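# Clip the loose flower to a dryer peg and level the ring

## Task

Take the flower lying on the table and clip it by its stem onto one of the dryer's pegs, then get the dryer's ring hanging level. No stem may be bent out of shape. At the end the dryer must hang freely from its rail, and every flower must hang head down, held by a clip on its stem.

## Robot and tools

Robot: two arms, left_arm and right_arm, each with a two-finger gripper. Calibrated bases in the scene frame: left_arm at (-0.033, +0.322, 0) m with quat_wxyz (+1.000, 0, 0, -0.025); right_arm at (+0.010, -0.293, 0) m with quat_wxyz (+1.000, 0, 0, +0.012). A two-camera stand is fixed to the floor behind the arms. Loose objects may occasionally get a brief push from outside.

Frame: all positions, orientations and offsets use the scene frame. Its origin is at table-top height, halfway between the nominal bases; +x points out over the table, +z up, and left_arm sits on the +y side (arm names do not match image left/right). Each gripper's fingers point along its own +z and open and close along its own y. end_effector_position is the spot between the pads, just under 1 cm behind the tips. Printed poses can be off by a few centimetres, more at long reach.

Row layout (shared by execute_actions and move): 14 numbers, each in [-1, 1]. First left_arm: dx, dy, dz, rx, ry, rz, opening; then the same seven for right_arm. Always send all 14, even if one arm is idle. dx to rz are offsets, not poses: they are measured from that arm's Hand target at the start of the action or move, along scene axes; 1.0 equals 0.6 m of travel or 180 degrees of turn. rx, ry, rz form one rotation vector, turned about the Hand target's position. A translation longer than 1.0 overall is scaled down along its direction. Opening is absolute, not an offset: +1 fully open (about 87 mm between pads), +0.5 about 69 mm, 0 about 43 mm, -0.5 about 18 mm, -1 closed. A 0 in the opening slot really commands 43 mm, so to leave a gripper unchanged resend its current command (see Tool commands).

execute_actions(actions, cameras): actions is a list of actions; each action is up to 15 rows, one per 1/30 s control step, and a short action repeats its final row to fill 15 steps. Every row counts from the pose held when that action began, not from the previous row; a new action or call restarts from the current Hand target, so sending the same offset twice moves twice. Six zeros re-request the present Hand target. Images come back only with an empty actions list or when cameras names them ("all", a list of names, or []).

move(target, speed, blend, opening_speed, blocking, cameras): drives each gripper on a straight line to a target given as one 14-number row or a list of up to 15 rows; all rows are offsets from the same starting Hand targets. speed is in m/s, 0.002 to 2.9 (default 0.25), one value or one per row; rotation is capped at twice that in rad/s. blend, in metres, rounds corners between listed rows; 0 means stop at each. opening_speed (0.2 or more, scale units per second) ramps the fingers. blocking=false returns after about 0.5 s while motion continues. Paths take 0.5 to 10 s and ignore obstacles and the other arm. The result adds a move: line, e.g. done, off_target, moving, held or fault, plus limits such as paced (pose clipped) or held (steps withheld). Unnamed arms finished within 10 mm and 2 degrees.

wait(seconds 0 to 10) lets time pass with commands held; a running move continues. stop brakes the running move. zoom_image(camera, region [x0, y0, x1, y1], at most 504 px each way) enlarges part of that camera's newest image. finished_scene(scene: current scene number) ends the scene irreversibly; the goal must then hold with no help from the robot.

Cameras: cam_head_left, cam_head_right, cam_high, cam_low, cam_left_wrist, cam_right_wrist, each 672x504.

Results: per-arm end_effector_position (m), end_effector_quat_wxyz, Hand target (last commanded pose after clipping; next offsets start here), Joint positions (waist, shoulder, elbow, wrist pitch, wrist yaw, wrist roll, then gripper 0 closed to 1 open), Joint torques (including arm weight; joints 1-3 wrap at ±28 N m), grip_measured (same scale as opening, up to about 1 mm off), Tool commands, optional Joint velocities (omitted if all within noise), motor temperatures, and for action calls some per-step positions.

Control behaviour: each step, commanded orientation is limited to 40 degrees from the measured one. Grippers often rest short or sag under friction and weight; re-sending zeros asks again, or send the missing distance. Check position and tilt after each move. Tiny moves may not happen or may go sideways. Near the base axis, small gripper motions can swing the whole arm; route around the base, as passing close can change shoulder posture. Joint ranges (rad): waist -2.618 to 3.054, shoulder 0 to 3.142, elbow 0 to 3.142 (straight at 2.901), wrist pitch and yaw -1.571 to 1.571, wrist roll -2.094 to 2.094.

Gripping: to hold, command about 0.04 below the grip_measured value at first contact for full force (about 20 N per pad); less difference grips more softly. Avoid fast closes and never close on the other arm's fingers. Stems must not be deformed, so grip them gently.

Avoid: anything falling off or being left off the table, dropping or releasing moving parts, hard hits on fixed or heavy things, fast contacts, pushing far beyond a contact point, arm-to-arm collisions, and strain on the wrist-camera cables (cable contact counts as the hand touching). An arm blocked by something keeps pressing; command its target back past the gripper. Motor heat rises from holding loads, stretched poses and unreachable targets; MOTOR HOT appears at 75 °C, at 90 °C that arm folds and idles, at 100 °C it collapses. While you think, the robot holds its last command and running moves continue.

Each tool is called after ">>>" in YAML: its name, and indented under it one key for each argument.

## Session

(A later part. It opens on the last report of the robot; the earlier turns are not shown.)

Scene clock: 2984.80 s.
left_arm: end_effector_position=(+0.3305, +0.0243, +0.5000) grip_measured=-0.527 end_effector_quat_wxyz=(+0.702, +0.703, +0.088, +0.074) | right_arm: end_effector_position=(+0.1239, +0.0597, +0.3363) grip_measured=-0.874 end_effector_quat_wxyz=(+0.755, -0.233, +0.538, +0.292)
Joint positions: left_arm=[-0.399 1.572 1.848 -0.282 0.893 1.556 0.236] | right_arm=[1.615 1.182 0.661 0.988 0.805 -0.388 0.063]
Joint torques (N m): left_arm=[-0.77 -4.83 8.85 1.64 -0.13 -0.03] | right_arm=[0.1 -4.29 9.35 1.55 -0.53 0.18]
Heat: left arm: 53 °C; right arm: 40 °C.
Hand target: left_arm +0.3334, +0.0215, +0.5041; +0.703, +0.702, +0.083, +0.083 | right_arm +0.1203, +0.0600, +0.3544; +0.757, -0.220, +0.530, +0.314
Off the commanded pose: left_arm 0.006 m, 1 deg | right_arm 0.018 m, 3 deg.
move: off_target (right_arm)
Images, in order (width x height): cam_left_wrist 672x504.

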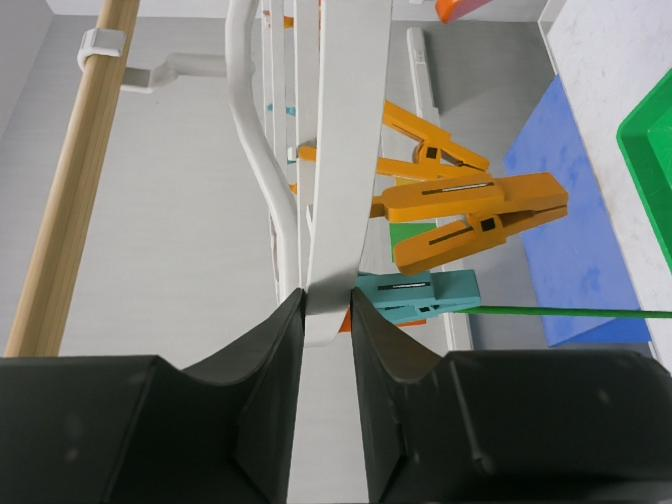

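>>> move:
  target:
    - [-0.0555,-0.004,0,0,0,0.0667,-0.7,0,0,0,0,0,0,-0.96]
    - [-0.1033,-0.023,0,0,0,0.1333,-0.7,0,0,0,0,0,0,-0.96]
    - [-0.1462,-0.0515,0,0,0,0.2,-0.7,0,0,0,0,0,0,-0.96]
    - [-0.182,-0.0883,0,0,0,0.2667,-0.7,0,0,0,0,0,0,-0.96]
  speed: 0.1
  blend: 0.02
  cameras: ["cam_left_wrist","cam_high"]

Scene clock: 3000.53 s.
left_arm: end_effector_position=(+0.2233, -0.0346, +0.5011) grip_measured=-0.529 end_effector_quat_wxyz=(+0.616, +0.612, +0.353, +0.348) | right_arm: end_effector_position=(+0.1239, +0.0597, +0.3363) grip_measured=-0.874 end_effector_quat_wxyz=(+0.755, -0.233, +0.538, +0.292)
Joint positions: left_arm=[-1.252 1.573 1.845 -0.272 -0.768 1.562 0.236] | right_arm=[1.615 1.182 0.661 0.988 0.805 -0.388 0.063]
Joint torques (N m): left_arm=[-0.62 -5.11 9.06 1.7 -0.41 0.02] | right_arm=[0.1 -4.27 9.35 1.55 -0.53 0.18]
Heat: left arm: 53 °C; right arm: 40 °C.
Hand target: left_arm +0.2242, -0.0314, +0.5042; +0.608, +0.607, +0.362, +0.362 | right_arm +0.1203, +0.0600, +0.3544; +0.757, -0.220, +0.530, +0.314
Off the commanded pose: left_arm 0.004 m, 2 deg | right_arm 0.018 m, 3 deg.
move: off_target (right_arm)
Images, in order (width x height): cam_high 672x504, cam_left_wrist 672x504.

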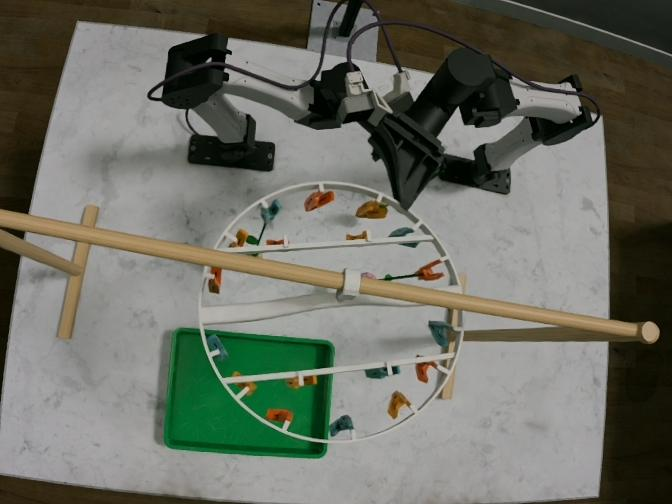

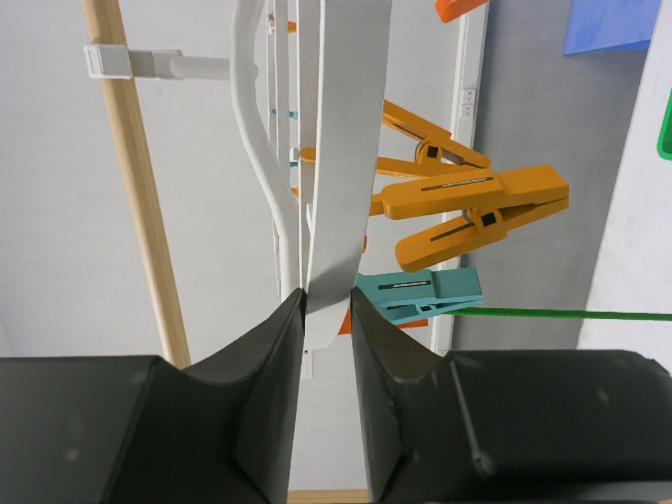

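>>> move:
  target:
    - [0,0,0,0,0,0,0.5,0,0,0,0,0,0,-0.96]
    - [-0.066,0.035,0,0,0,0,0.5,0,0,0,0,0,0,-0.96]
    - [0.018,0.152,0.018,0,0,-0.14,0.5,0,0,0,0,0,0,-0.96]
    - [0.1647,0.2323,0.034,0,0,-0.275,0.5,0,0,0,0,0,0,-0.96]
  speed: [0.12,0.12,0.25,0.25]
  blend: [0,0.01,0.04,0]
  cameras: ["cam_left_wrist","cam_high"]

Scene clock: 3019.00 s.
left_arm: end_effector_position=(+0.3238, +0.1098, +0.5231) grip_measured=+0.500 end_effector_quat_wxyz=(+0.703, +0.701, +0.083, +0.081) | right_arm: end_effector_position=(+0.1239, +0.0597, +0.3363) grip_measured=-0.874 end_effector_quat_wxyz=(+0.755, -0.233, +0.538, +0.292)
Joint positions: left_arm=[-0.132 1.495 1.87 -0.367 1.157 1.562 0.75] | right_arm=[1.615 1.182 0.661 0.988 0.805 -0.388 0.063]
Joint torques (N m): left_arm=[-0.03 -3.82 8.09 1.32 0.25 -0.02] | right_arm=[0.1 -4.29 9.35 1.55 -0.53 0.18]
Heat: left arm: 52 °C; right arm: 40 °C.
Hand target: left_arm +0.3231, +0.1080, +0.5245; +0.703, +0.703, +0.074, +0.074 | right_arm +0.1203, +0.0600, +0.3544; +0.757, -0.220, +0.530, +0.314
Off the commanded pose: left_arm 0.002 m, 1 deg | right_arm 0.018 m, 3 deg.
move: off_target (right_arm)
Images, in order (width x height): cam_high 672x504, cam_left_wrist 672x504.

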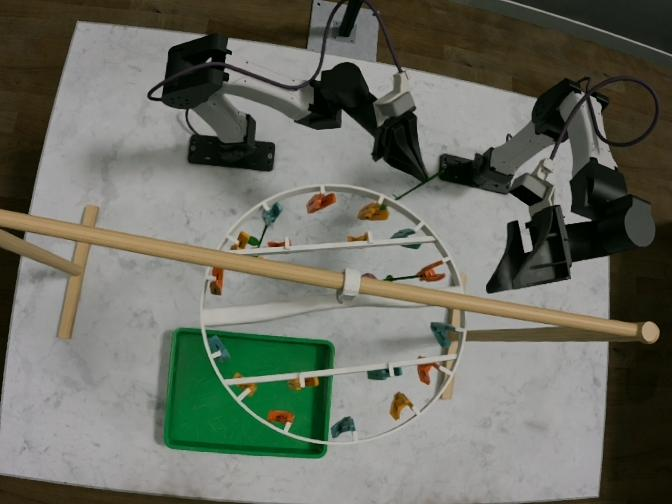

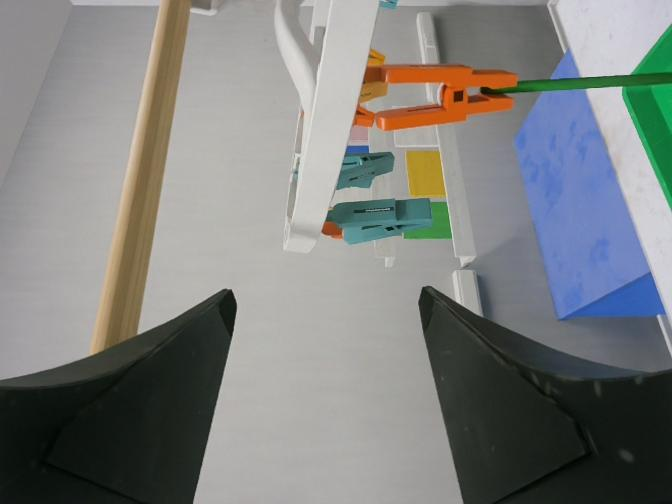

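>>> move:
  target: [0.02,-0.105,0,0,0,0,0.5,0,0,0,0,0,0,-0.96]
  speed: 0.15
  cameras: ["cam_left_wrist"]

Scene clock: 3028.67 s.
left_arm: end_effector_position=(+0.3308, +0.0462, +0.5240) grip_measured=+0.500 end_effector_quat_wxyz=(+0.705, +0.702, +0.071, +0.069) | right_arm: end_effector_position=(+0.1239, +0.0597, +0.3363) grip_measured=-0.874 end_effector_quat_wxyz=(+0.755, -0.233, +0.538, +0.292)
Joint positions: left_arm=[-0.32 1.604 1.979 -0.368 1.001 1.562 0.75] | right_arm=[1.615 1.182 0.661 0.988 0.805 -0.388 0.063]
Joint torques (N m): left_arm=[-0.25 -4.6 8.06 1.42 -0.09 -0.05] | right_arm=[0.1 -4.27 9.35 1.55 -0.53 0.18]
Heat: left arm: 52 °C; right arm: 41 °C.
Hand target: left_arm +0.3351, +0.0449, +0.5244; +0.703, +0.703, +0.074, +0.074 | right_arm +0.1203, +0.0600, +0.3544; +0.757, -0.220, +0.530, +0.314
Off the commanded pose: left_arm 0.005 m, 1 deg | right_arm 0.018 m, 3 deg.
move: off_target (right_arm)
Images, in order (width x height): cam_left_wrist 672x504.

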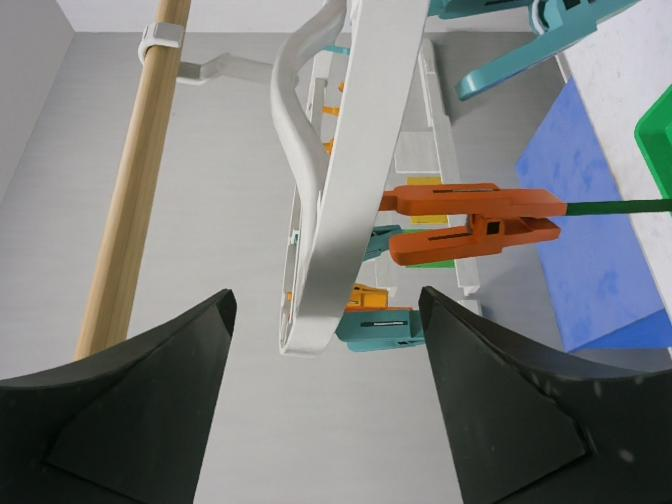

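>>> move:
  target: [0,-0.003,0,0,0,0,-0.7,0,0,0,0,0,0,-0.96]
  opening_speed: 0.8
  cameras: ["cam_left_wrist"]

Scene clock: 3034.73 s.
left_arm: end_effector_position=(+0.3310, +0.0456, +0.5232) grip_measured=-0.509 end_effector_quat_wxyz=(+0.704, +0.703, +0.074, +0.070) | right_arm: end_effector_position=(+0.1239, +0.0597, +0.3363) grip_measured=-0.874 end_effector_quat_wxyz=(+0.755, -0.233, +0.538, +0.292)
Joint positions: left_arm=[-0.323 1.604 1.979 -0.372 0.995 1.563 0.245] | right_arm=[1.615 1.182 0.661 0.988 0.805 -0.388 0.063]
Joint torques (N m): left_arm=[-0.55 -4.36 8.49 1.49 -0.1 -0.05] | right_arm=[0.1 -4.27 9.35 1.55 -0.53 0.18]
Heat: left arm: 52 °C; right arm: 41 °C.
Hand target: left_arm +0.3352, +0.0431, +0.5245; +0.703, +0.703, +0.074, +0.074 | right_arm +0.1203, +0.0600, +0.3544; +0.757, -0.220, +0.530, +0.314
Off the commanded pose: left_arm 0.005 m, 0 deg | right_arm 0.018 m, 3 deg.
move: off_target (right_arm)
Images, in order (width x height): cam_left_wrist 672x504.

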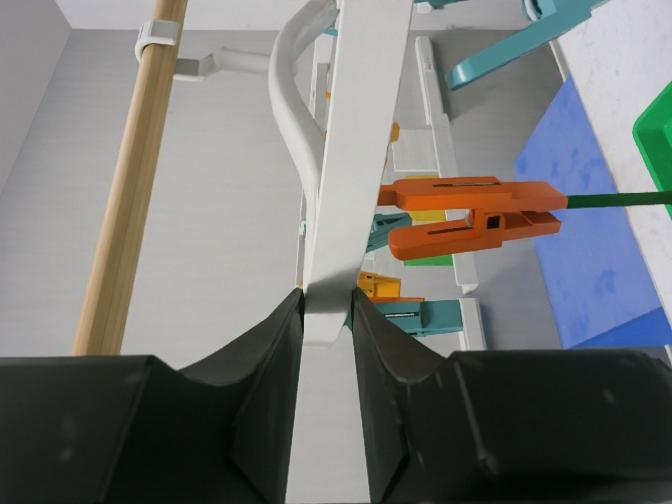

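>>> move:
  target:
    - [-0.0633,-0.0053,0,0,0,0.0667,-0.7,0,0,0,0,0,0,-0.96]
    - [-0.1165,-0.0262,0,0,0,0.1333,-0.7,0,0,0,0,0,0,-0.96]
    - [-0.1642,-0.0577,0,0,0,0.2,-0.7,0,0,0,0,0,0,-0.96]
    - [-0.2042,-0.0985,0,0,0,0.2667,-0.7,0,0,0,0,0,0,-0.96]
  speed: 0.1
  blend: 0.02
  cameras: ["cam_left_wrist","cam_high"]

Scene clock: 3048.70 s.
left_arm: end_effector_position=(+0.2123, -0.0190, +0.5232) grip_measured=-0.509 end_effector_quat_wxyz=(+0.623, +0.613, +0.347, +0.340) | right_arm: end_effector_position=(+0.1239, +0.0597, +0.3363) grip_measured=-0.874 end_effector_quat_wxyz=(+0.755, -0.233, +0.538, +0.292)
Joint positions: left_arm=[-1.266 1.541 1.911 -0.36 -0.759 1.563 0.245] | right_arm=[1.615 1.182 0.661 0.988 0.805 -0.388 0.063]
Joint torques (N m): left_arm=[-0.73 -4.64 8.68 1.62 -0.41 -0.02] | right_arm=[0.1 -4.27 9.36 1.55 -0.53 0.18]
Heat: left arm: 51 °C; right arm: 41 °C.
Hand target: left_arm +0.2125, -0.0160, +0.5246; +0.613, +0.612, +0.354, +0.353 | right_arm +0.1203, +0.0600, +0.3544; +0.757, -0.220, +0.530, +0.314
Off the commanded pose: left_arm 0.003 m, 2 deg | right_arm 0.018 m, 3 deg.
move: off_target (right_arm)
Images, in order (width x height): cam_high 672x504, cam_left_wrist 672x504.

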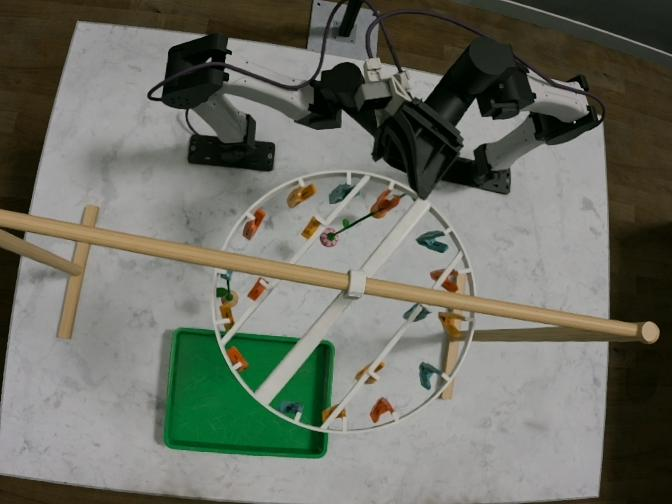

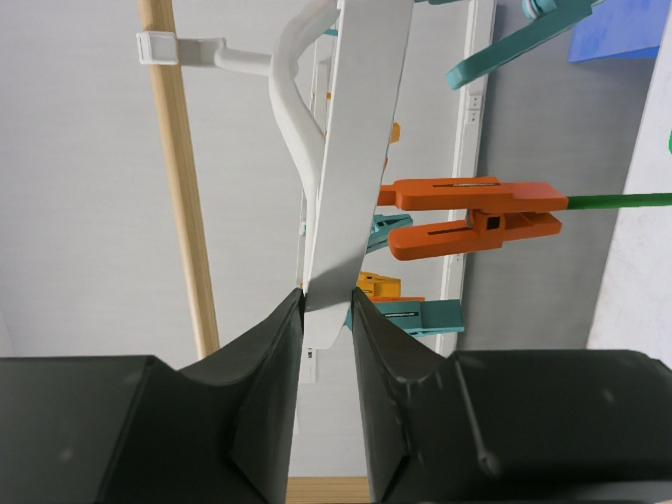

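>>> move:
  target:
    - [0,0,0,0,0,0,0.5,0,0,0,0,0,0,-0.96]
    - [-0.066,0.036,0,0,0,0,0.5,0,0,0,0,0,0,-0.96]
    - [0.0375,0.1517,0.009,0,0,-0.12,0.5,0,0,0,0,0,0,-0.96]
    - [0.0925,0.2058,0.014,0,0,-0.2528,0.5,0,0,0,0,0,0,-0.96]
  speed: [0.12,0.12,0.25,0.25]
  blend: [0,0.01,0.04,0]
  cameras: ["cam_left_wrist","cam_high"]

Scene clock: 3077.10 s.
left_arm: end_effector_position=(+0.2686, +0.1088, +0.5279) grip_measured=+0.500 end_effector_quat_wxyz=(+0.700, +0.701, +0.102, +0.090) | right_arm: end_effector_position=(+0.1239, +0.0597, +0.3363) grip_measured=-0.874 end_effector_quat_wxyz=(+0.755, -0.233, +0.538, +0.292)
Joint positions: left_arm=[-0.202 1.314 1.768 -0.463 1.047 1.563 0.75] | right_arm=[1.615 1.182 0.661 0.988 0.805 -0.388 0.063]
Joint torques (N m): left_arm=[0.05 -2.06 7.71 1.56 0.21 -0.09] | right_arm=[0.1 -4.29 9.35 1.55 -0.53 0.18]
Heat: left arm: 51 °C; right arm: 41 °C.
Hand target: left_arm +0.2680, +0.1075, +0.5329; +0.702, +0.701, +0.089, +0.089 | right_arm +0.1203, +0.0600, +0.3544; +0.757, -0.220, +0.530, +0.314
Off the commanded pose: left_arm 0.005 m, 1 deg | right_arm 0.018 m, 3 deg.
move: off_target (right_arm)
Images, in order (width x height): cam_high 672x504, cam_left_wrist 672x504.

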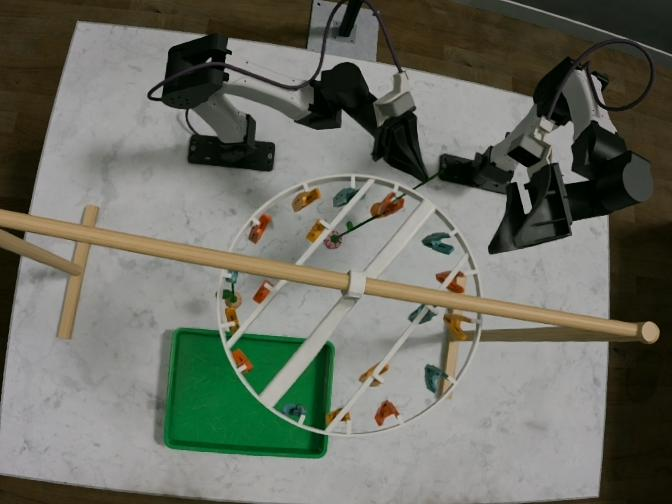

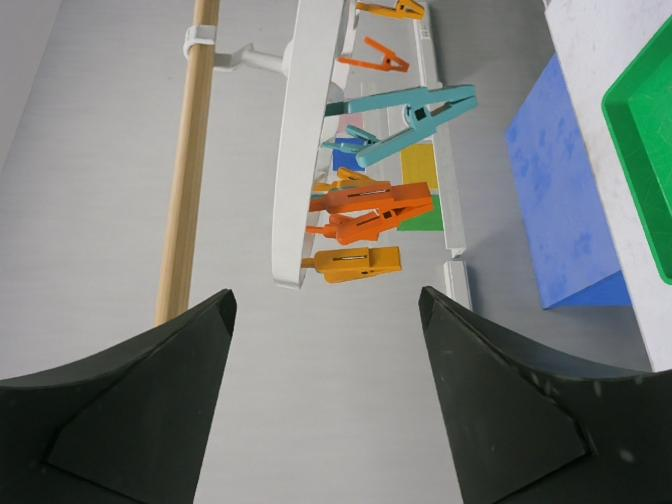

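>>> move:
  target: [0.016,-0.087,0.0185,0,0,0,0.5,0,0,0,0,0,0,-0.96]
  speed: 0.15
  cameras: ["cam_left_wrist"]

Scene clock: 3087.33 s.
left_arm: end_effector_position=(+0.2751, +0.0567, +0.5426) grip_measured=+0.500 end_effector_quat_wxyz=(+0.703, +0.700, +0.088, +0.085) | right_arm: end_effector_position=(+0.1239, +0.0597, +0.3363) grip_measured=-0.874 end_effector_quat_wxyz=(+0.755, -0.233, +0.538, +0.292)
Joint positions: left_arm=[-0.386 1.436 1.918 -0.475 0.89 1.563 0.75] | right_arm=[1.615 1.182 0.661 0.988 0.805 -0.388 0.063]
Joint torques (N m): left_arm=[-0.55 -3.25 7.5 1.49 -0.11 -0.01] | right_arm=[0.1 -4.29 9.36 1.55 -0.53 0.18]
Heat: left arm: 51 °C; right arm: 41 °C.
Hand target: left_arm +0.2777, +0.0553, +0.5440; +0.702, +0.701, +0.089, +0.089 | right_arm +0.1203, +0.0600, +0.3544; +0.757, -0.220, +0.530, +0.314
Off the commanded pose: left_arm 0.003 m, 1 deg | right_arm 0.018 m, 3 deg.
move: off_target (right_arm)
Images, in order (width x height): cam_left_wrist 672x504.

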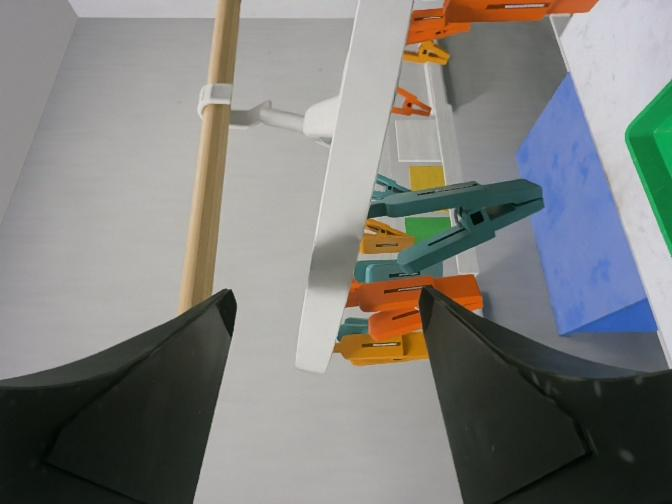

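>>> move:
  target:
    - [-0.004,-0.01,0,0,0,0,0.5,0,0,0,0,0,0,-0.96]
    - [-0.004,-0.01,0,0,0,0,-0.7,0,0,0,0,0,0,-0.96]
  speed: 0.12
  opening_speed: 0.8
  cameras: ["cam_left_wrist"]

Scene clock: 3096.27 s.
left_arm: end_effector_position=(+0.2727, +0.0513, +0.5425) grip_measured=-0.699 end_effector_quat_wxyz=(+0.703, +0.700, +0.088, +0.086) | right_arm: end_effector_position=(+0.1239, +0.0597, +0.3363) grip_measured=-0.874 end_effector_quat_wxyz=(+0.755, -0.233, +0.538, +0.292)
Joint positions: left_arm=[-0.411 1.436 1.918 -0.476 0.863 1.563 0.15] | right_arm=[1.615 1.182 0.661 0.988 0.805 -0.388 0.063]
Joint torques (N m): left_arm=[-0.68 -3 7.92 1.51 -0.12 -0.04] | right_arm=[0.1 -4.29 9.36 1.55 -0.53 0.18]
Heat: left arm: 50 °C; right arm: 41 °C.
Hand target: left_arm +0.2752, +0.0493, +0.5440; +0.702, +0.701, +0.089, +0.089 | right_arm +0.1203, +0.0600, +0.3544; +0.757, -0.220, +0.530, +0.314
Off the commanded pose: left_arm 0.004 m, 0 deg | right_arm 0.018 m, 3 deg.
move: off_target (right_arm)
Images, in order (width x height): cam_left_wrist 672x504.

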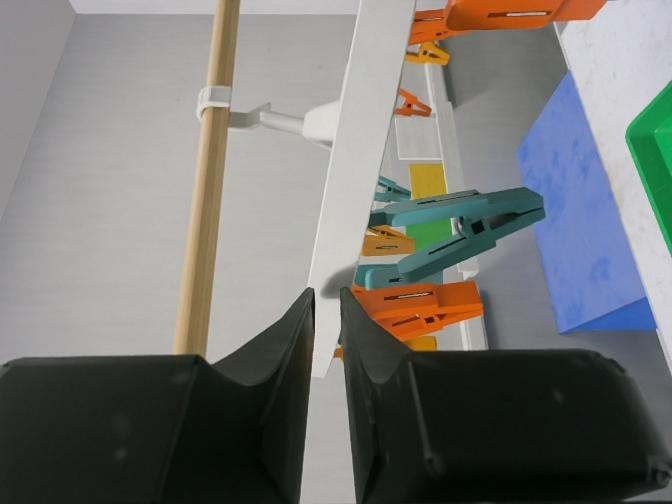

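>>> move:
  target:
    - [0,0,0,0,0,0,0.5,0,0,0,0,0,0,-0.96]
    - [0.0125,-0.0185,0,0,0,0,0.5,0,0,0,0,0,0,-0.96]
  speed: 0.12
  cameras: ["cam_left_wrist"]

Scene clock: 3113.97 s.
left_arm: end_effector_position=(+0.2806, +0.0401, +0.5414) grip_measured=+0.500 end_effector_quat_wxyz=(+0.702, +0.702, +0.090, +0.084) | right_arm: end_effector_position=(+0.1239, +0.0597, +0.3363) grip_measured=-0.874 end_effector_quat_wxyz=(+0.755, -0.233, +0.538, +0.292)
Joint positions: left_arm=[-0.436 1.479 1.955 -0.476 0.839 1.563 0.75] | right_arm=[1.615 1.182 0.661 0.988 0.805 -0.388 0.063]
Joint torques (N m): left_arm=[-0.77 -3.6 7.71 1.54 -0.1 -0.05] | right_arm=[0.1 -4.29 9.35 1.54 -0.53 0.18]
Heat: left arm: 50 °C; right arm: 42 °C.
Hand target: left_arm +0.2827, +0.0382, +0.5440; +0.702, +0.701, +0.090, +0.089 | right_arm +0.1203, +0.0600, +0.3544; +0.757, -0.220, +0.530, +0.314
Off the commanded pose: left_arm 0.004 m, 1 deg | right_arm 0.018 m, 3 deg.
move: off_target (right_arm)
Images, in order (width x height): cam_left_wrist 672x504.

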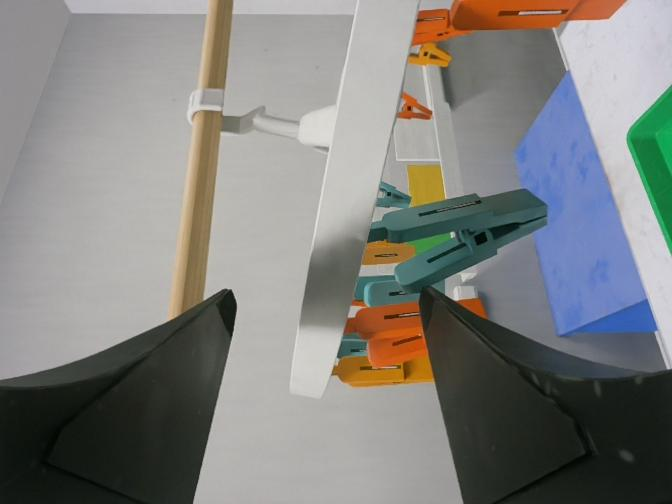

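>>> move:
  target:
    - [0.007,0.0,0,0,0,0,0.5,0,0,0,0,0,0,-0.96]
    - [0.007,0.0,0,0,0,0,-0.7,0,0,0,0,0,0,-0.96]
  speed: 0.12
  opening_speed: 0.8
  cameras: ["cam_left_wrist"]

Scene clock: 3127.07 s.
left_arm: end_effector_position=(+0.2834, +0.0387, +0.5411) grip_measured=-0.528 end_effector_quat_wxyz=(+0.701, +0.702, +0.091, +0.083) | right_arm: end_effector_position=(+0.1239, +0.0597, +0.3363) grip_measured=-0.874 end_effector_quat_wxyz=(+0.755, -0.233, +0.538, +0.292)
Joint positions: left_arm=[-0.436 1.491 1.966 -0.478 0.838 1.563 0.236] | right_arm=[1.615 1.182 0.661 0.988 0.805 -0.388 0.063]
Joint torques (N m): left_arm=[-0.17 -3.58 7.8 1.61 -0.1 -0.04] | right_arm=[0.1 -4.29 9.35 1.55 -0.53 0.18]
Heat: left arm: 51 °C; right arm: 42 °C.
Hand target: left_arm +0.2869, +0.0382, +0.5441; +0.702, +0.701, +0.090, +0.089 | right_arm +0.1203, +0.0600, +0.3544; +0.757, -0.220, +0.530, +0.314
Off the commanded pose: left_arm 0.005 m, 1 deg | right_arm 0.018 m, 3 deg.
move: off_target (right_arm)
Images, in order (width x height): cam_left_wrist 672x504.

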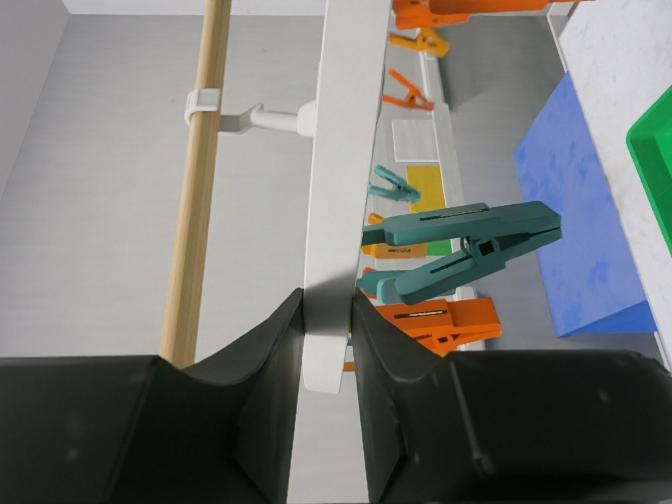

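>>> move:
  target:
    - [-0.0593,-0.027,0,0,0,0.0722,-0.7,0,0,0,0,0,0,-0.96]
    - [-0.1053,-0.0663,0,0,0,0.1444,-0.7,0,0,0,0,0,0,-0.96]
    - [-0.1413,-0.115,0,0,0,0.2167,-0.7,0,0,0,0,0,0,-0.96]
    - [-0.1655,-0.1705,0,0,0,0.2889,-0.7,0,0,0,0,0,0,-0.96]
  speed: 0.1
  blend: 0.02
  cameras: ["cam_left_wrist","cam_high"]

Scene clock: 3143.77 s.
left_arm: end_effector_position=(+0.1864, -0.0678, +0.5429) grip_measured=-0.534 end_effector_quat_wxyz=(+0.600, +0.597, +0.378, +0.375) | right_arm: end_effector_position=(+0.1239, +0.0597, +0.3363) grip_measured=-0.874 end_effector_quat_wxyz=(+0.755, -0.233, +0.538, +0.292)
Joint positions: left_arm=[-1.4 1.883 2.427 -0.543 -1.002 1.565 0.233] | right_arm=[1.615 1.182 0.661 0.988 0.805 -0.388 0.063]
Joint torques (N m): left_arm=[-0.28 -6.17 8.03 1.59 -0.35 0.04] | right_arm=[0.1 -4.29 9.35 1.55 -0.53 0.18]
Heat: left arm: 50 °C; right arm: 42 °C.
Hand target: left_arm +0.1876, -0.0641, +0.5440; +0.592, +0.591, +0.388, +0.388 | right_arm +0.1203, +0.0600, +0.3544; +0.757, -0.220, +0.530, +0.314
Off the commanded pose: left_arm 0.004 m, 2 deg | right_arm 0.018 m, 3 deg.
move: off_target (right_arm)
Images, in order (width x height): cam_high 672x504, cam_left_wrist 672x504.

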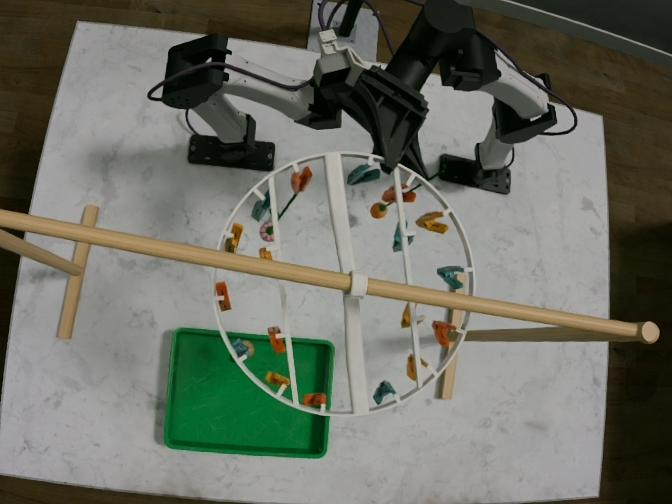

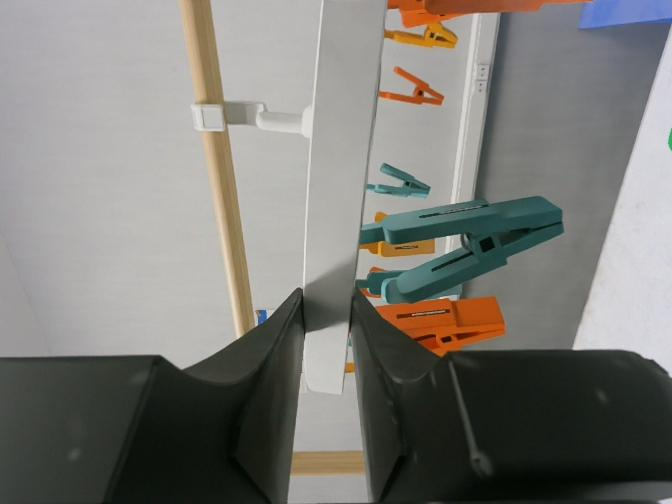

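>>> move:
  target:
    - [0,0,0,0,0,0,0.5,0,0,0,0,0,0,-0.96]
    - [-0.0695,0.0282,0,0,0,0,0.5,0,0,0,0,0,0,-0.96]
    - [0.0207,0.2485,0,0,0,-0.155,0.5,0,0,0,0,0,0,-0.96]
    - [0.1973,0.2968,-0.08,-0.4046,0.3367,-0.3044,0.0,0,0,0,0,0,0,-0.96]
  speed: [0.12,0.12,0.2,0.3]
  blend: [0,0.01,0.03,0]
  cameras: ["cam_left_wrist","cam_high"]

Scene clock: 3174.23 s.
left_arm: end_effector_position=(+0.2992, +0.1132, +0.5067) grip_measured=+0.000 end_effector_quat_wxyz=(+0.655, +0.357, +0.450, -0.491) | right_arm: end_effector_position=(+0.1239, +0.0597, +0.3363) grip_measured=-0.874 end_effector_quat_wxyz=(+0.755, -0.233, +0.538, +0.292)
Joint positions: left_arm=[-0.074 1.454 1.449 0.778 1.062 -0.677 0.5] | right_arm=[1.615 1.182 0.661 0.988 0.805 -0.388 0.063]
Joint torques (N m): left_arm=[0.4 -3.6 5.42 0.95 -0.27 -0.11] | right_arm=[0.1 -4.29 9.36 1.55 -0.53 0.18]
Heat: left arm: 49 °C; right arm: 42 °C.
Hand target: left_arm +0.3060, +0.1140, +0.4960; +0.646, +0.354, +0.460, -0.496 | right_arm +0.1203, +0.0600, +0.3544; +0.757, -0.220, +0.530, +0.314
Off the commanded pose: left_arm 0.013 m, 2 deg | right_arm 0.018 m, 3 deg.
move: off_target (left_arm, right_arm); target 4's new opening was sent with left_arm's hand 0.012 m and 2 deg from that target
Images, in order (width x height): cam_high 672x504, cam_left_wrist 672x504.

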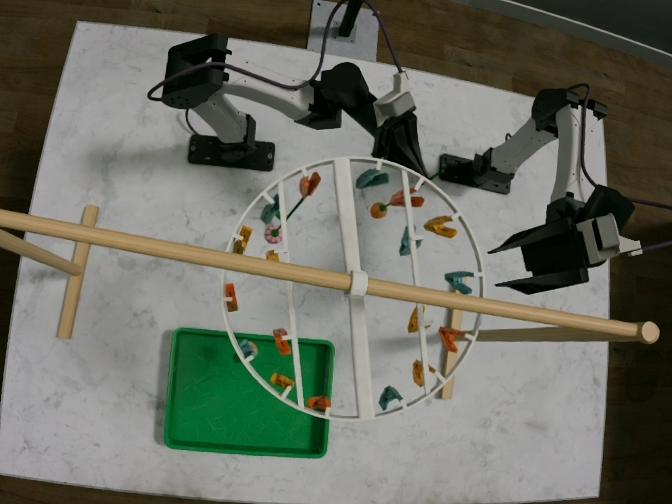

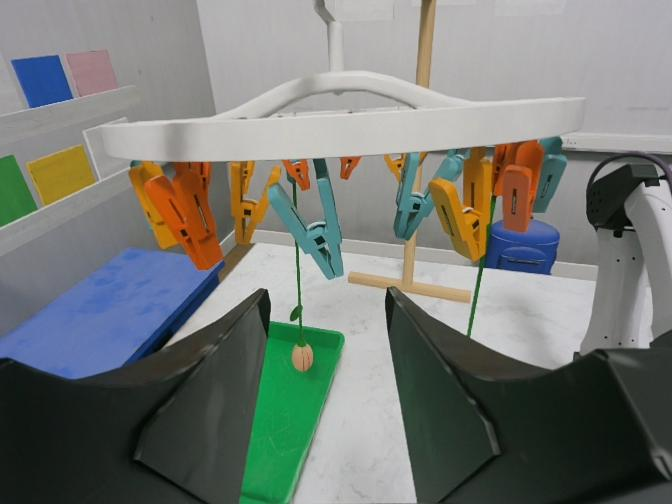

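>>> zoom_image:
  camera: "cam_left_wrist"
  region: [230, 110, 410, 300]

Scaled by 2.653 from the camera's 672x504 image, which has a finer 960x720 frame.

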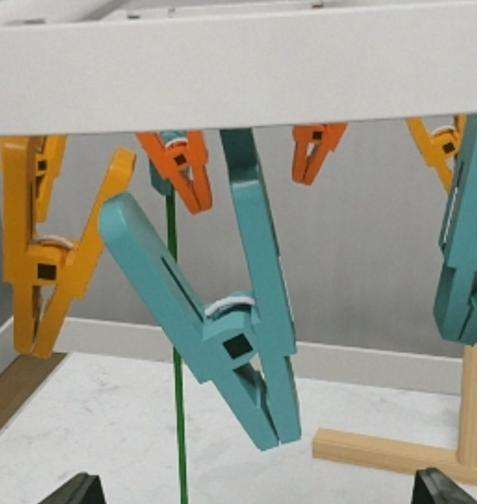

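>>> move:
  target:
    - [0.01,-0.015,0.025,-0.0066,0.025,-0.0095,0.0,0.166,0.017,0.035,0,0,-0.12,-0.96]
    - [0.0227,-0.0303,0.0517,-0.0133,0.0505,-0.0189,0.0,0.326,0.0,0.048,0,0,-0.239,-0.96]
  speed: 0.12
  blend: 0.03
  cameras: ["cam_left_wrist","cam_right_wrist"]

Scene clock: 3220.03 s.
left_arm: end_effector_position=(+0.3153, +0.0983, +0.5242) grip_measured=+0.000 end_effector_quat_wxyz=(+0.601, +0.321, +0.487, -0.546) | right_arm: end_effector_position=(+0.3145, +0.0627, +0.3702) grip_measured=-0.874 end_effector_quat_wxyz=(+0.814, -0.036, +0.580, +0.005)
Joint positions: left_arm=[-0.104 1.565 1.654 0.618 1.058 -0.795 0.5] | right_arm=[1.2 1.756 1.242 1.219 1.046 -0.691 0.063]
Joint torques (N m): left_arm=[-0.54 -4.4 8.59 0.88 -0.43 -0.09] | right_arm=[-0.61 -6.56 9.37 1.51 -0.38 -0.01]
Heat: left arm: 49 °C; right arm: 43 °C.
Hand target: left_arm +0.3196, +0.0958, +0.5270; +0.599, +0.313, +0.489, -0.551 | right_arm +0.3159, +0.0599, +0.3832; +0.819, -0.010, +0.573, +0.015
Off the commanded pose: left_arm 0.006 m, 1 deg | right_arm 0.013 m, 3 deg.
move: off_target (right_arm)
Images, in order (width x height): cam_left_wrist 672x504, cam_right_wrist 672x504.

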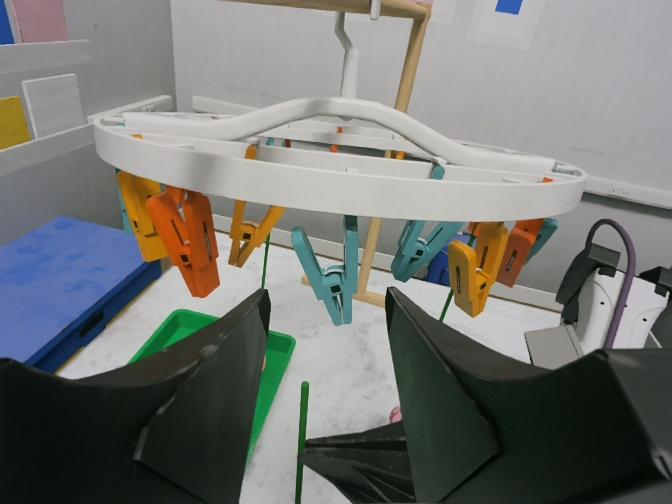

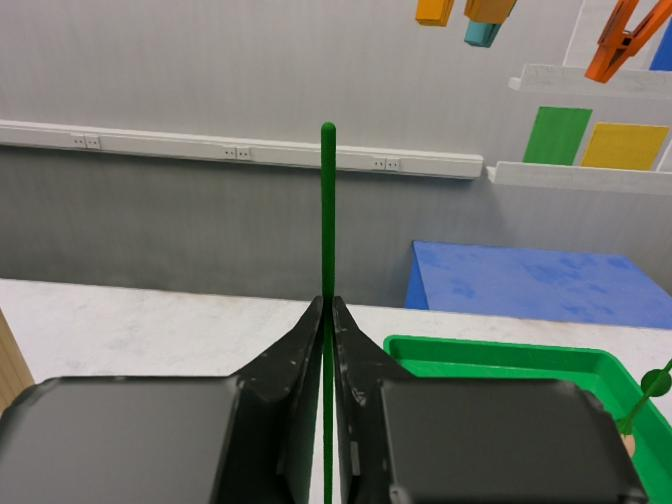

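>>> move:
  target: [0.0245,-0.0805,0.0147,0,0,0,0.0,0,0,0,0,0,0,-0.96]
  speed: 0.1
  cameras: ["cam_left_wrist"]

>>> zoom_image:
  camera: "cam_left_wrist"
  region: [230, 220, 430, 420]

Scene clock: 3237.13 s.
left_arm: end_effector_position=(+0.3278, +0.0495, +0.5342) grip_measured=+0.000 end_effector_quat_wxyz=(+0.593, +0.316, +0.489, -0.555) | right_arm: end_effector_position=(+0.3145, +0.0626, +0.3702) grip_measured=-0.874 end_effector_quat_wxyz=(+0.814, -0.036, +0.580, +0.004)
Joint positions: left_arm=[-0.239 1.665 1.829 0.423 0.954 -0.676 0.5] | right_arm=[1.2 1.756 1.242 1.22 1.047 -0.692 0.063]
Joint torques (N m): left_arm=[-0.55 -5.16 8.39 1.06 -0.41 0.1] | right_arm=[-0.59 -6.54 9.39 1.55 -0.39 0]
Motor temperatures (°C): left_arm=[25 35 49 34 26 27 22] | right_arm=[24 32 45 34 23 23 24]
Heat: left arm: 49 °C; right arm: 45 °C.
Hand target: left_arm +0.3343, +0.0475, +0.5358; +0.600, +0.313, +0.489, -0.551 | right_arm +0.3159, +0.0600, +0.3832; +0.819, -0.010, +0.573, +0.015
Off the commanded pose: left_arm 0.007 m, 1 deg | right_arm 0.013 m, 3 deg.
move: off_target (right_arm)
Images, in order (width x height): cam_left_wrist 672x504.

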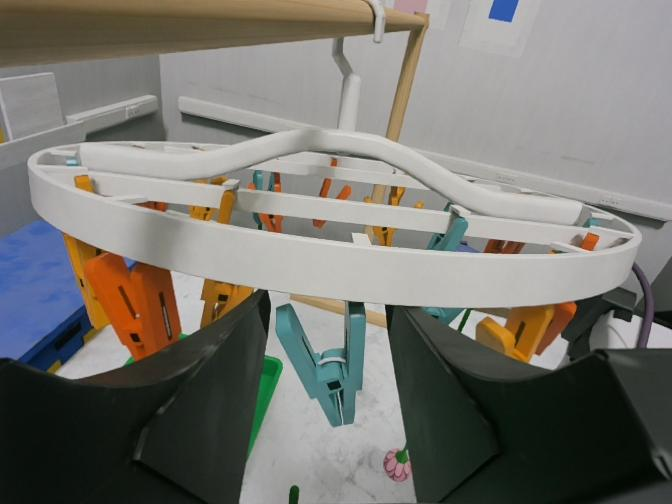

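Scaled by 2.520 from the camera's 672x504 image, which has a finer 960x720 frame.

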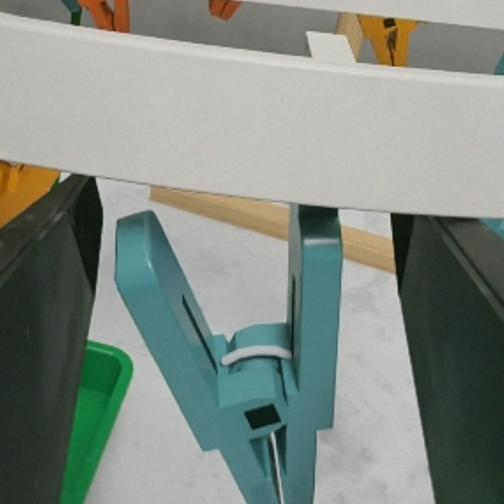

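>>> move:
  target:
    - [0.002,0.0,-0.006,0,0,0,0.0,0,0,0,0,0,0,-0.96]
    - [0.002,0,-0.006,0,0,0,-0.05,0,0,0,0,0,0,-0.96]
    - [0.002,0.0,-0.006,0,0,0,-0.8,0,0,0,0,0,0,-0.96]
  speed: 0.08
  cameras: ["cam_left_wrist"]

>>> zoom_image:
  camera: "cam_left_wrist"
  region: [230, 250, 430, 450]

Scene clock: 3259.00 s.
left_arm: end_effector_position=(+0.3287, +0.0494, +0.5353) grip_measured=-0.403 end_effector_quat_wxyz=(+0.598, +0.316, +0.487, -0.553) | right_arm: end_effector_position=(+0.3145, +0.0626, +0.3702) grip_measured=-0.874 end_effector_quat_wxyz=(+0.814, -0.036, +0.580, +0.004)
Joint positions: left_arm=[-0.24 1.666 1.829 0.429 0.947 -0.671 0.298] | right_arm=[1.2 1.756 1.242 1.22 1.047 -0.692 0.063]
Joint torques (N m): left_arm=[-0.25 -5.5 7.27 1.16 -0.35 0.09] | right_arm=[-0.61 -6.54 9.37 1.55 -0.39 0]
Heat: left arm: 51 °C; right arm: 46 °C.
Hand target: left_arm +0.3356, +0.0476, +0.5322; +0.600, +0.313, +0.489, -0.551 | right_arm +0.3159, +0.0600, +0.3832; +0.819, -0.010, +0.573, +0.015
Off the commanded pose: left_arm 0.008 m, 1 deg | right_arm 0.013 m, 3 deg.
move: off_target (right_arm)
Images, in order (width x height): cam_left_wrist 672x504.

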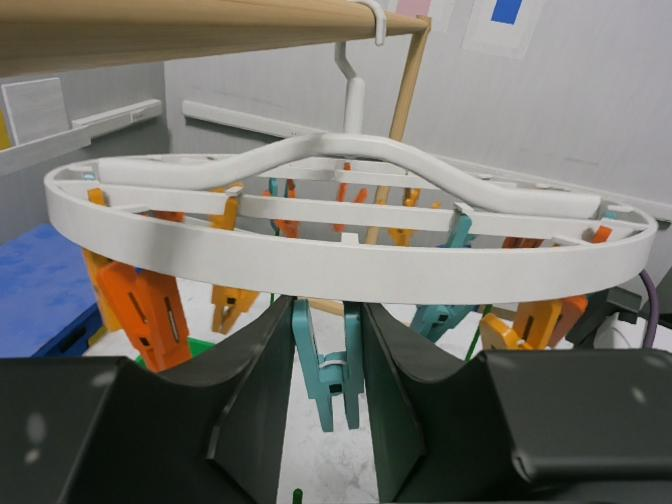

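Scaled by 2.520 from the camera's 672x504 image, which has a finer 960x720 frame.

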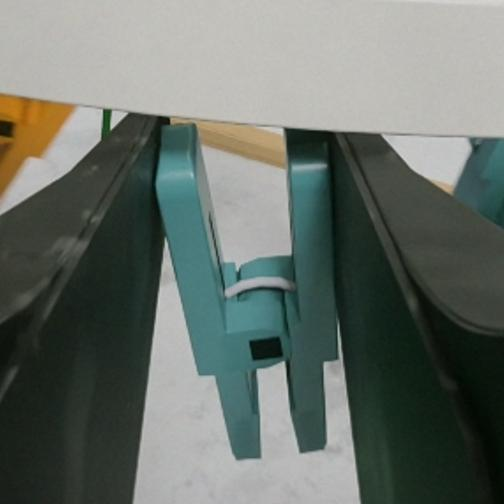

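>>> move:
  target: [0,0,0,0,0,0,-0.8,-0.0213,-0.0033,0.0517,0,0,0,-0.96]
  speed: 0.1
  cameras: ["cam_left_wrist","cam_right_wrist"]

Scene clock: 3272.87 s.
left_arm: end_effector_position=(+0.3287, +0.0494, +0.5353) grip_measured=-0.403 end_effector_quat_wxyz=(+0.598, +0.316, +0.487, -0.553) | right_arm: end_effector_position=(+0.3070, +0.0656, +0.3927) grip_measured=-0.874 end_effector_quat_wxyz=(+0.816, -0.031, +0.578, +0.003)
Joint positions: left_arm=[-0.24 1.666 1.829 0.429 0.947 -0.671 0.298] | right_arm=[1.223 1.756 1.318 1.194 1.068 -0.74 0.063]
Joint torques (N m): left_arm=[-0.34 -5.42 7.28 1.15 -0.33 0.05] | right_arm=[0.09 -9.37 9.26 0.95 -0.43 0.02]
Heat: left arm: 51 °C; right arm: 46 °C.
Hand target: left_arm +0.3356, +0.0476, +0.5322; +0.600, +0.313, +0.489, -0.551 | right_arm +0.3031, +0.0580, +0.4142; +0.819, -0.010, +0.573, +0.015
Off the commanded pose: left_arm 0.008 m, 1 deg | right_arm 0.023 m, 3 deg.
move: off_target (right_arm)
Images, in order (width x height): cam_left_wrist 672x504, cam_right_wrist 672x504.

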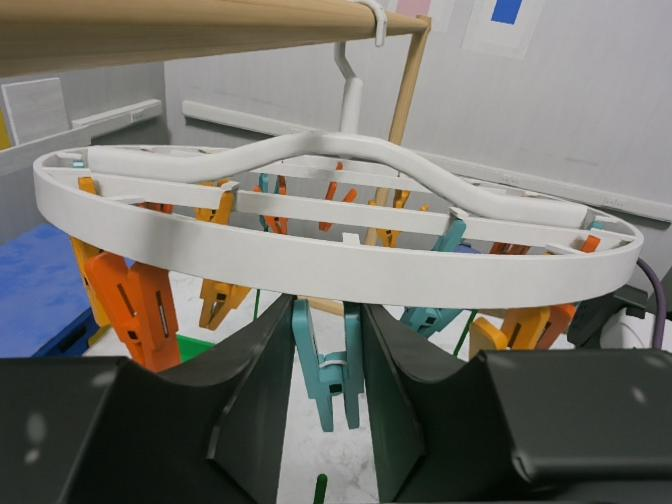

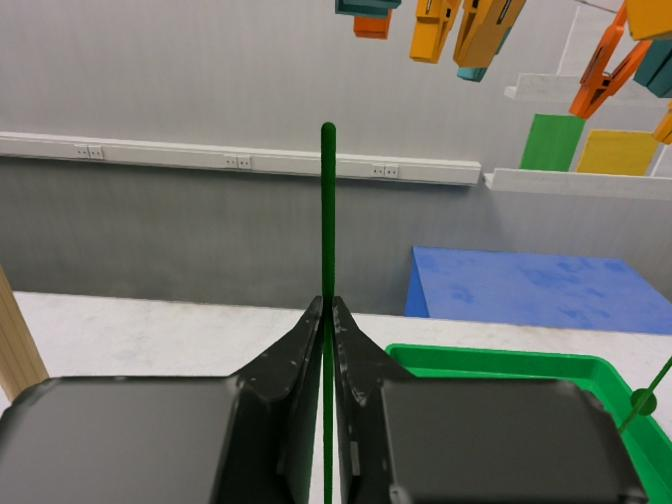

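>>> move:
  target: [0,0,0,0,0,0,-0.8,-0.009,-0.0125,0.038,0,0,0,-0.96]
  speed: 0.1
  cameras: ["cam_left_wrist","cam_right_wrist"]

Scene clock: 3288.73 s.
left_arm: end_effector_position=(+0.3287, +0.0494, +0.5353) grip_measured=-0.403 end_effector_quat_wxyz=(+0.598, +0.316, +0.487, -0.553) | right_arm: end_effector_position=(+0.3020, +0.0580, +0.4178) grip_measured=-0.874 end_effector_quat_wxyz=(+0.816, -0.028, +0.577, +0.004)
Joint positions: left_arm=[-0.24 1.666 1.829 0.429 0.947 -0.671 0.298] | right_arm=[1.23 1.714 1.363 1.123 1.074 -0.753 0.063]
Joint torques (N m): left_arm=[-0.29 -5.45 7.19 1.19 -0.35 0.08] | right_arm=[0.18 -8.8 9.16 0.94 -0.44 -0.01]
Heat: left arm: 51 °C; right arm: 45 °C.
Hand target: left_arm +0.3356, +0.0476, +0.5322; +0.600, +0.313, +0.489, -0.551 | right_arm +0.2976, +0.0506, +0.4370; +0.819, -0.010, +0.573, +0.015
Off the commanded pose: left_arm 0.008 m, 1 deg | right_arm 0.021 m, 2 deg.
move: off_target (right_arm)
Images, in order (width x height): cam_left_wrist 672x504, cam_right_wrist 672x504.

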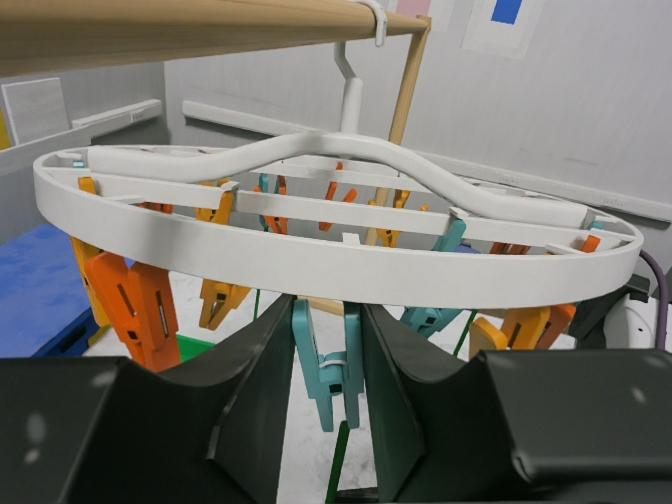

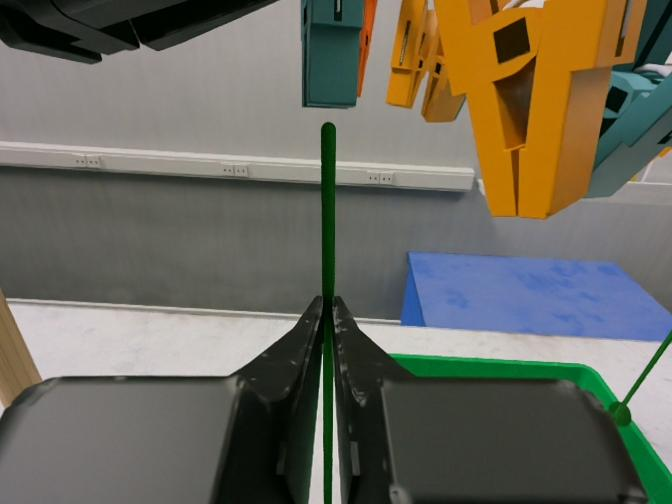

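>>> zoom_image:
  camera: "cam_left_wrist"
  region: [270, 330, 430, 490]

Scaled by 3.150 from the camera's 672x504 image, which has a finer 960x720 frame.

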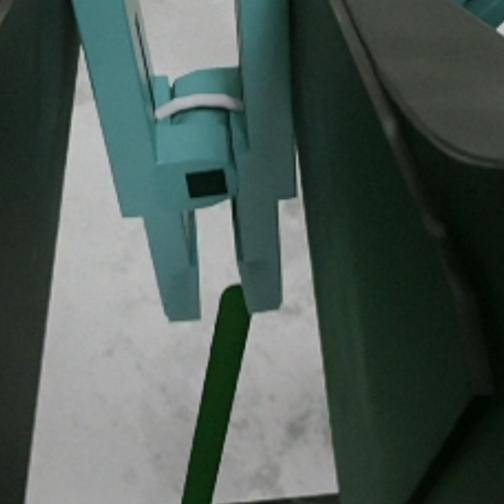

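>>> move:
  target: [0,0,0,0.013,-0.051,0.0181,-0.8,0.0155,0.0,0,0,0,0,-0.96]
  speed: 0.08
  cameras: ["cam_left_wrist","cam_right_wrist"]

>>> zoom_image:
  camera: "cam_left_wrist"
  region: [250, 330, 410, 490]

Scene clock: 3318.83 s.
left_arm: end_effector_position=(+0.3348, +0.0492, +0.5348) grip_measured=-0.403 end_effector_quat_wxyz=(+0.643, +0.358, +0.457, -0.500) | right_arm: end_effector_position=(+0.3074, +0.0572, +0.4134) grip_measured=-0.874 end_effector_quat_wxyz=(+0.812, -0.032, +0.582, -0.003)
Joint positions: left_arm=[-0.245 1.666 1.829 0.429 0.945 -0.495 0.298] | right_arm=[1.216 1.714 1.363 1.086 1.075 -0.732 0.063]
Joint torques (N m): left_arm=[-0.7 -7.36 5.2 1.11 -0.41 0.09] | right_arm=[-0.79 -8.62 9.95 0.99 -0.62 0.19]
Motor temperatures (°C): left_arm=[25 36 50 33 26 27 23] | right_arm=[24 37 46 32 23 23 25]
Heat: left arm: 50 °C; right arm: 46 °C.
Hand target: left_arm +0.3356, +0.0476, +0.5322; +0.646, +0.354, +0.459, -0.496 | right_arm +0.3070, +0.0505, +0.4370; +0.819, -0.010, +0.573, +0.015
Off the commanded pose: left_arm 0.003 m, 1 deg | right_arm 0.025 m, 4 deg.
move: off_target (right_arm)
Images, in order (width x height): cam_left_wrist 672x504, cam_right_wrist 672x504.

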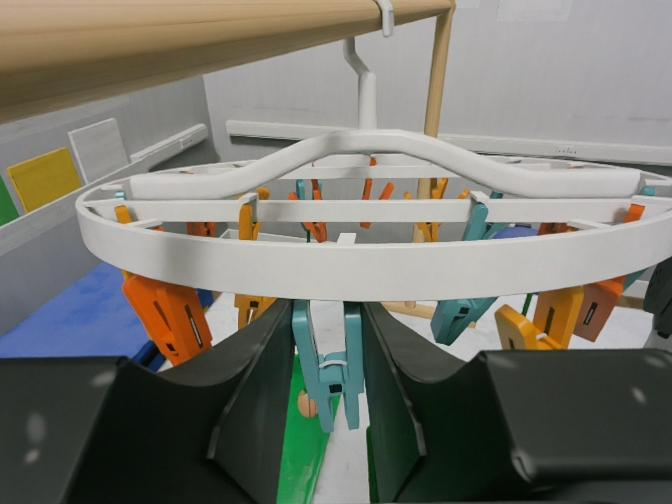

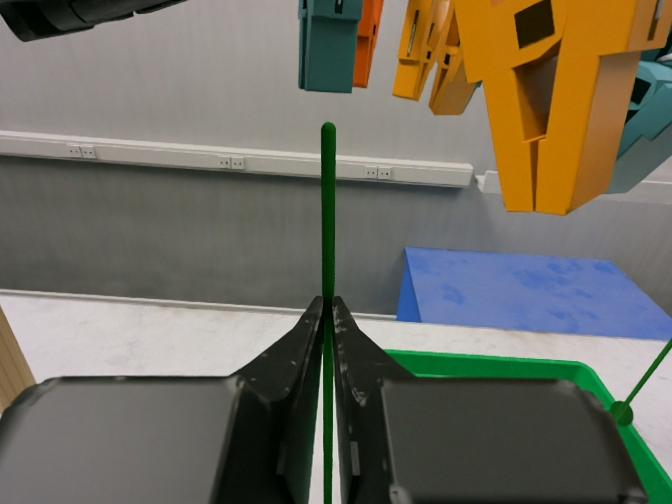

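Scaled by 3.150 from the camera's 672x504 image, which has a finer 960x720 frame.

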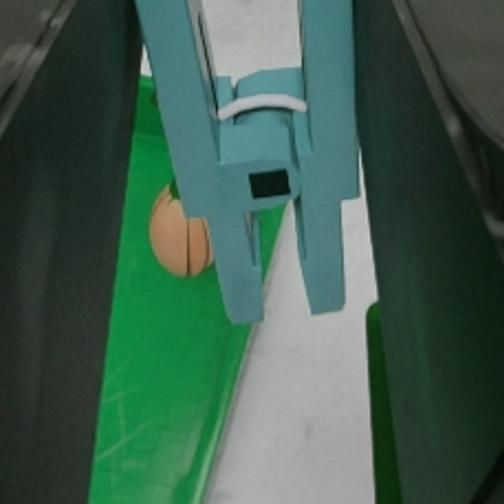

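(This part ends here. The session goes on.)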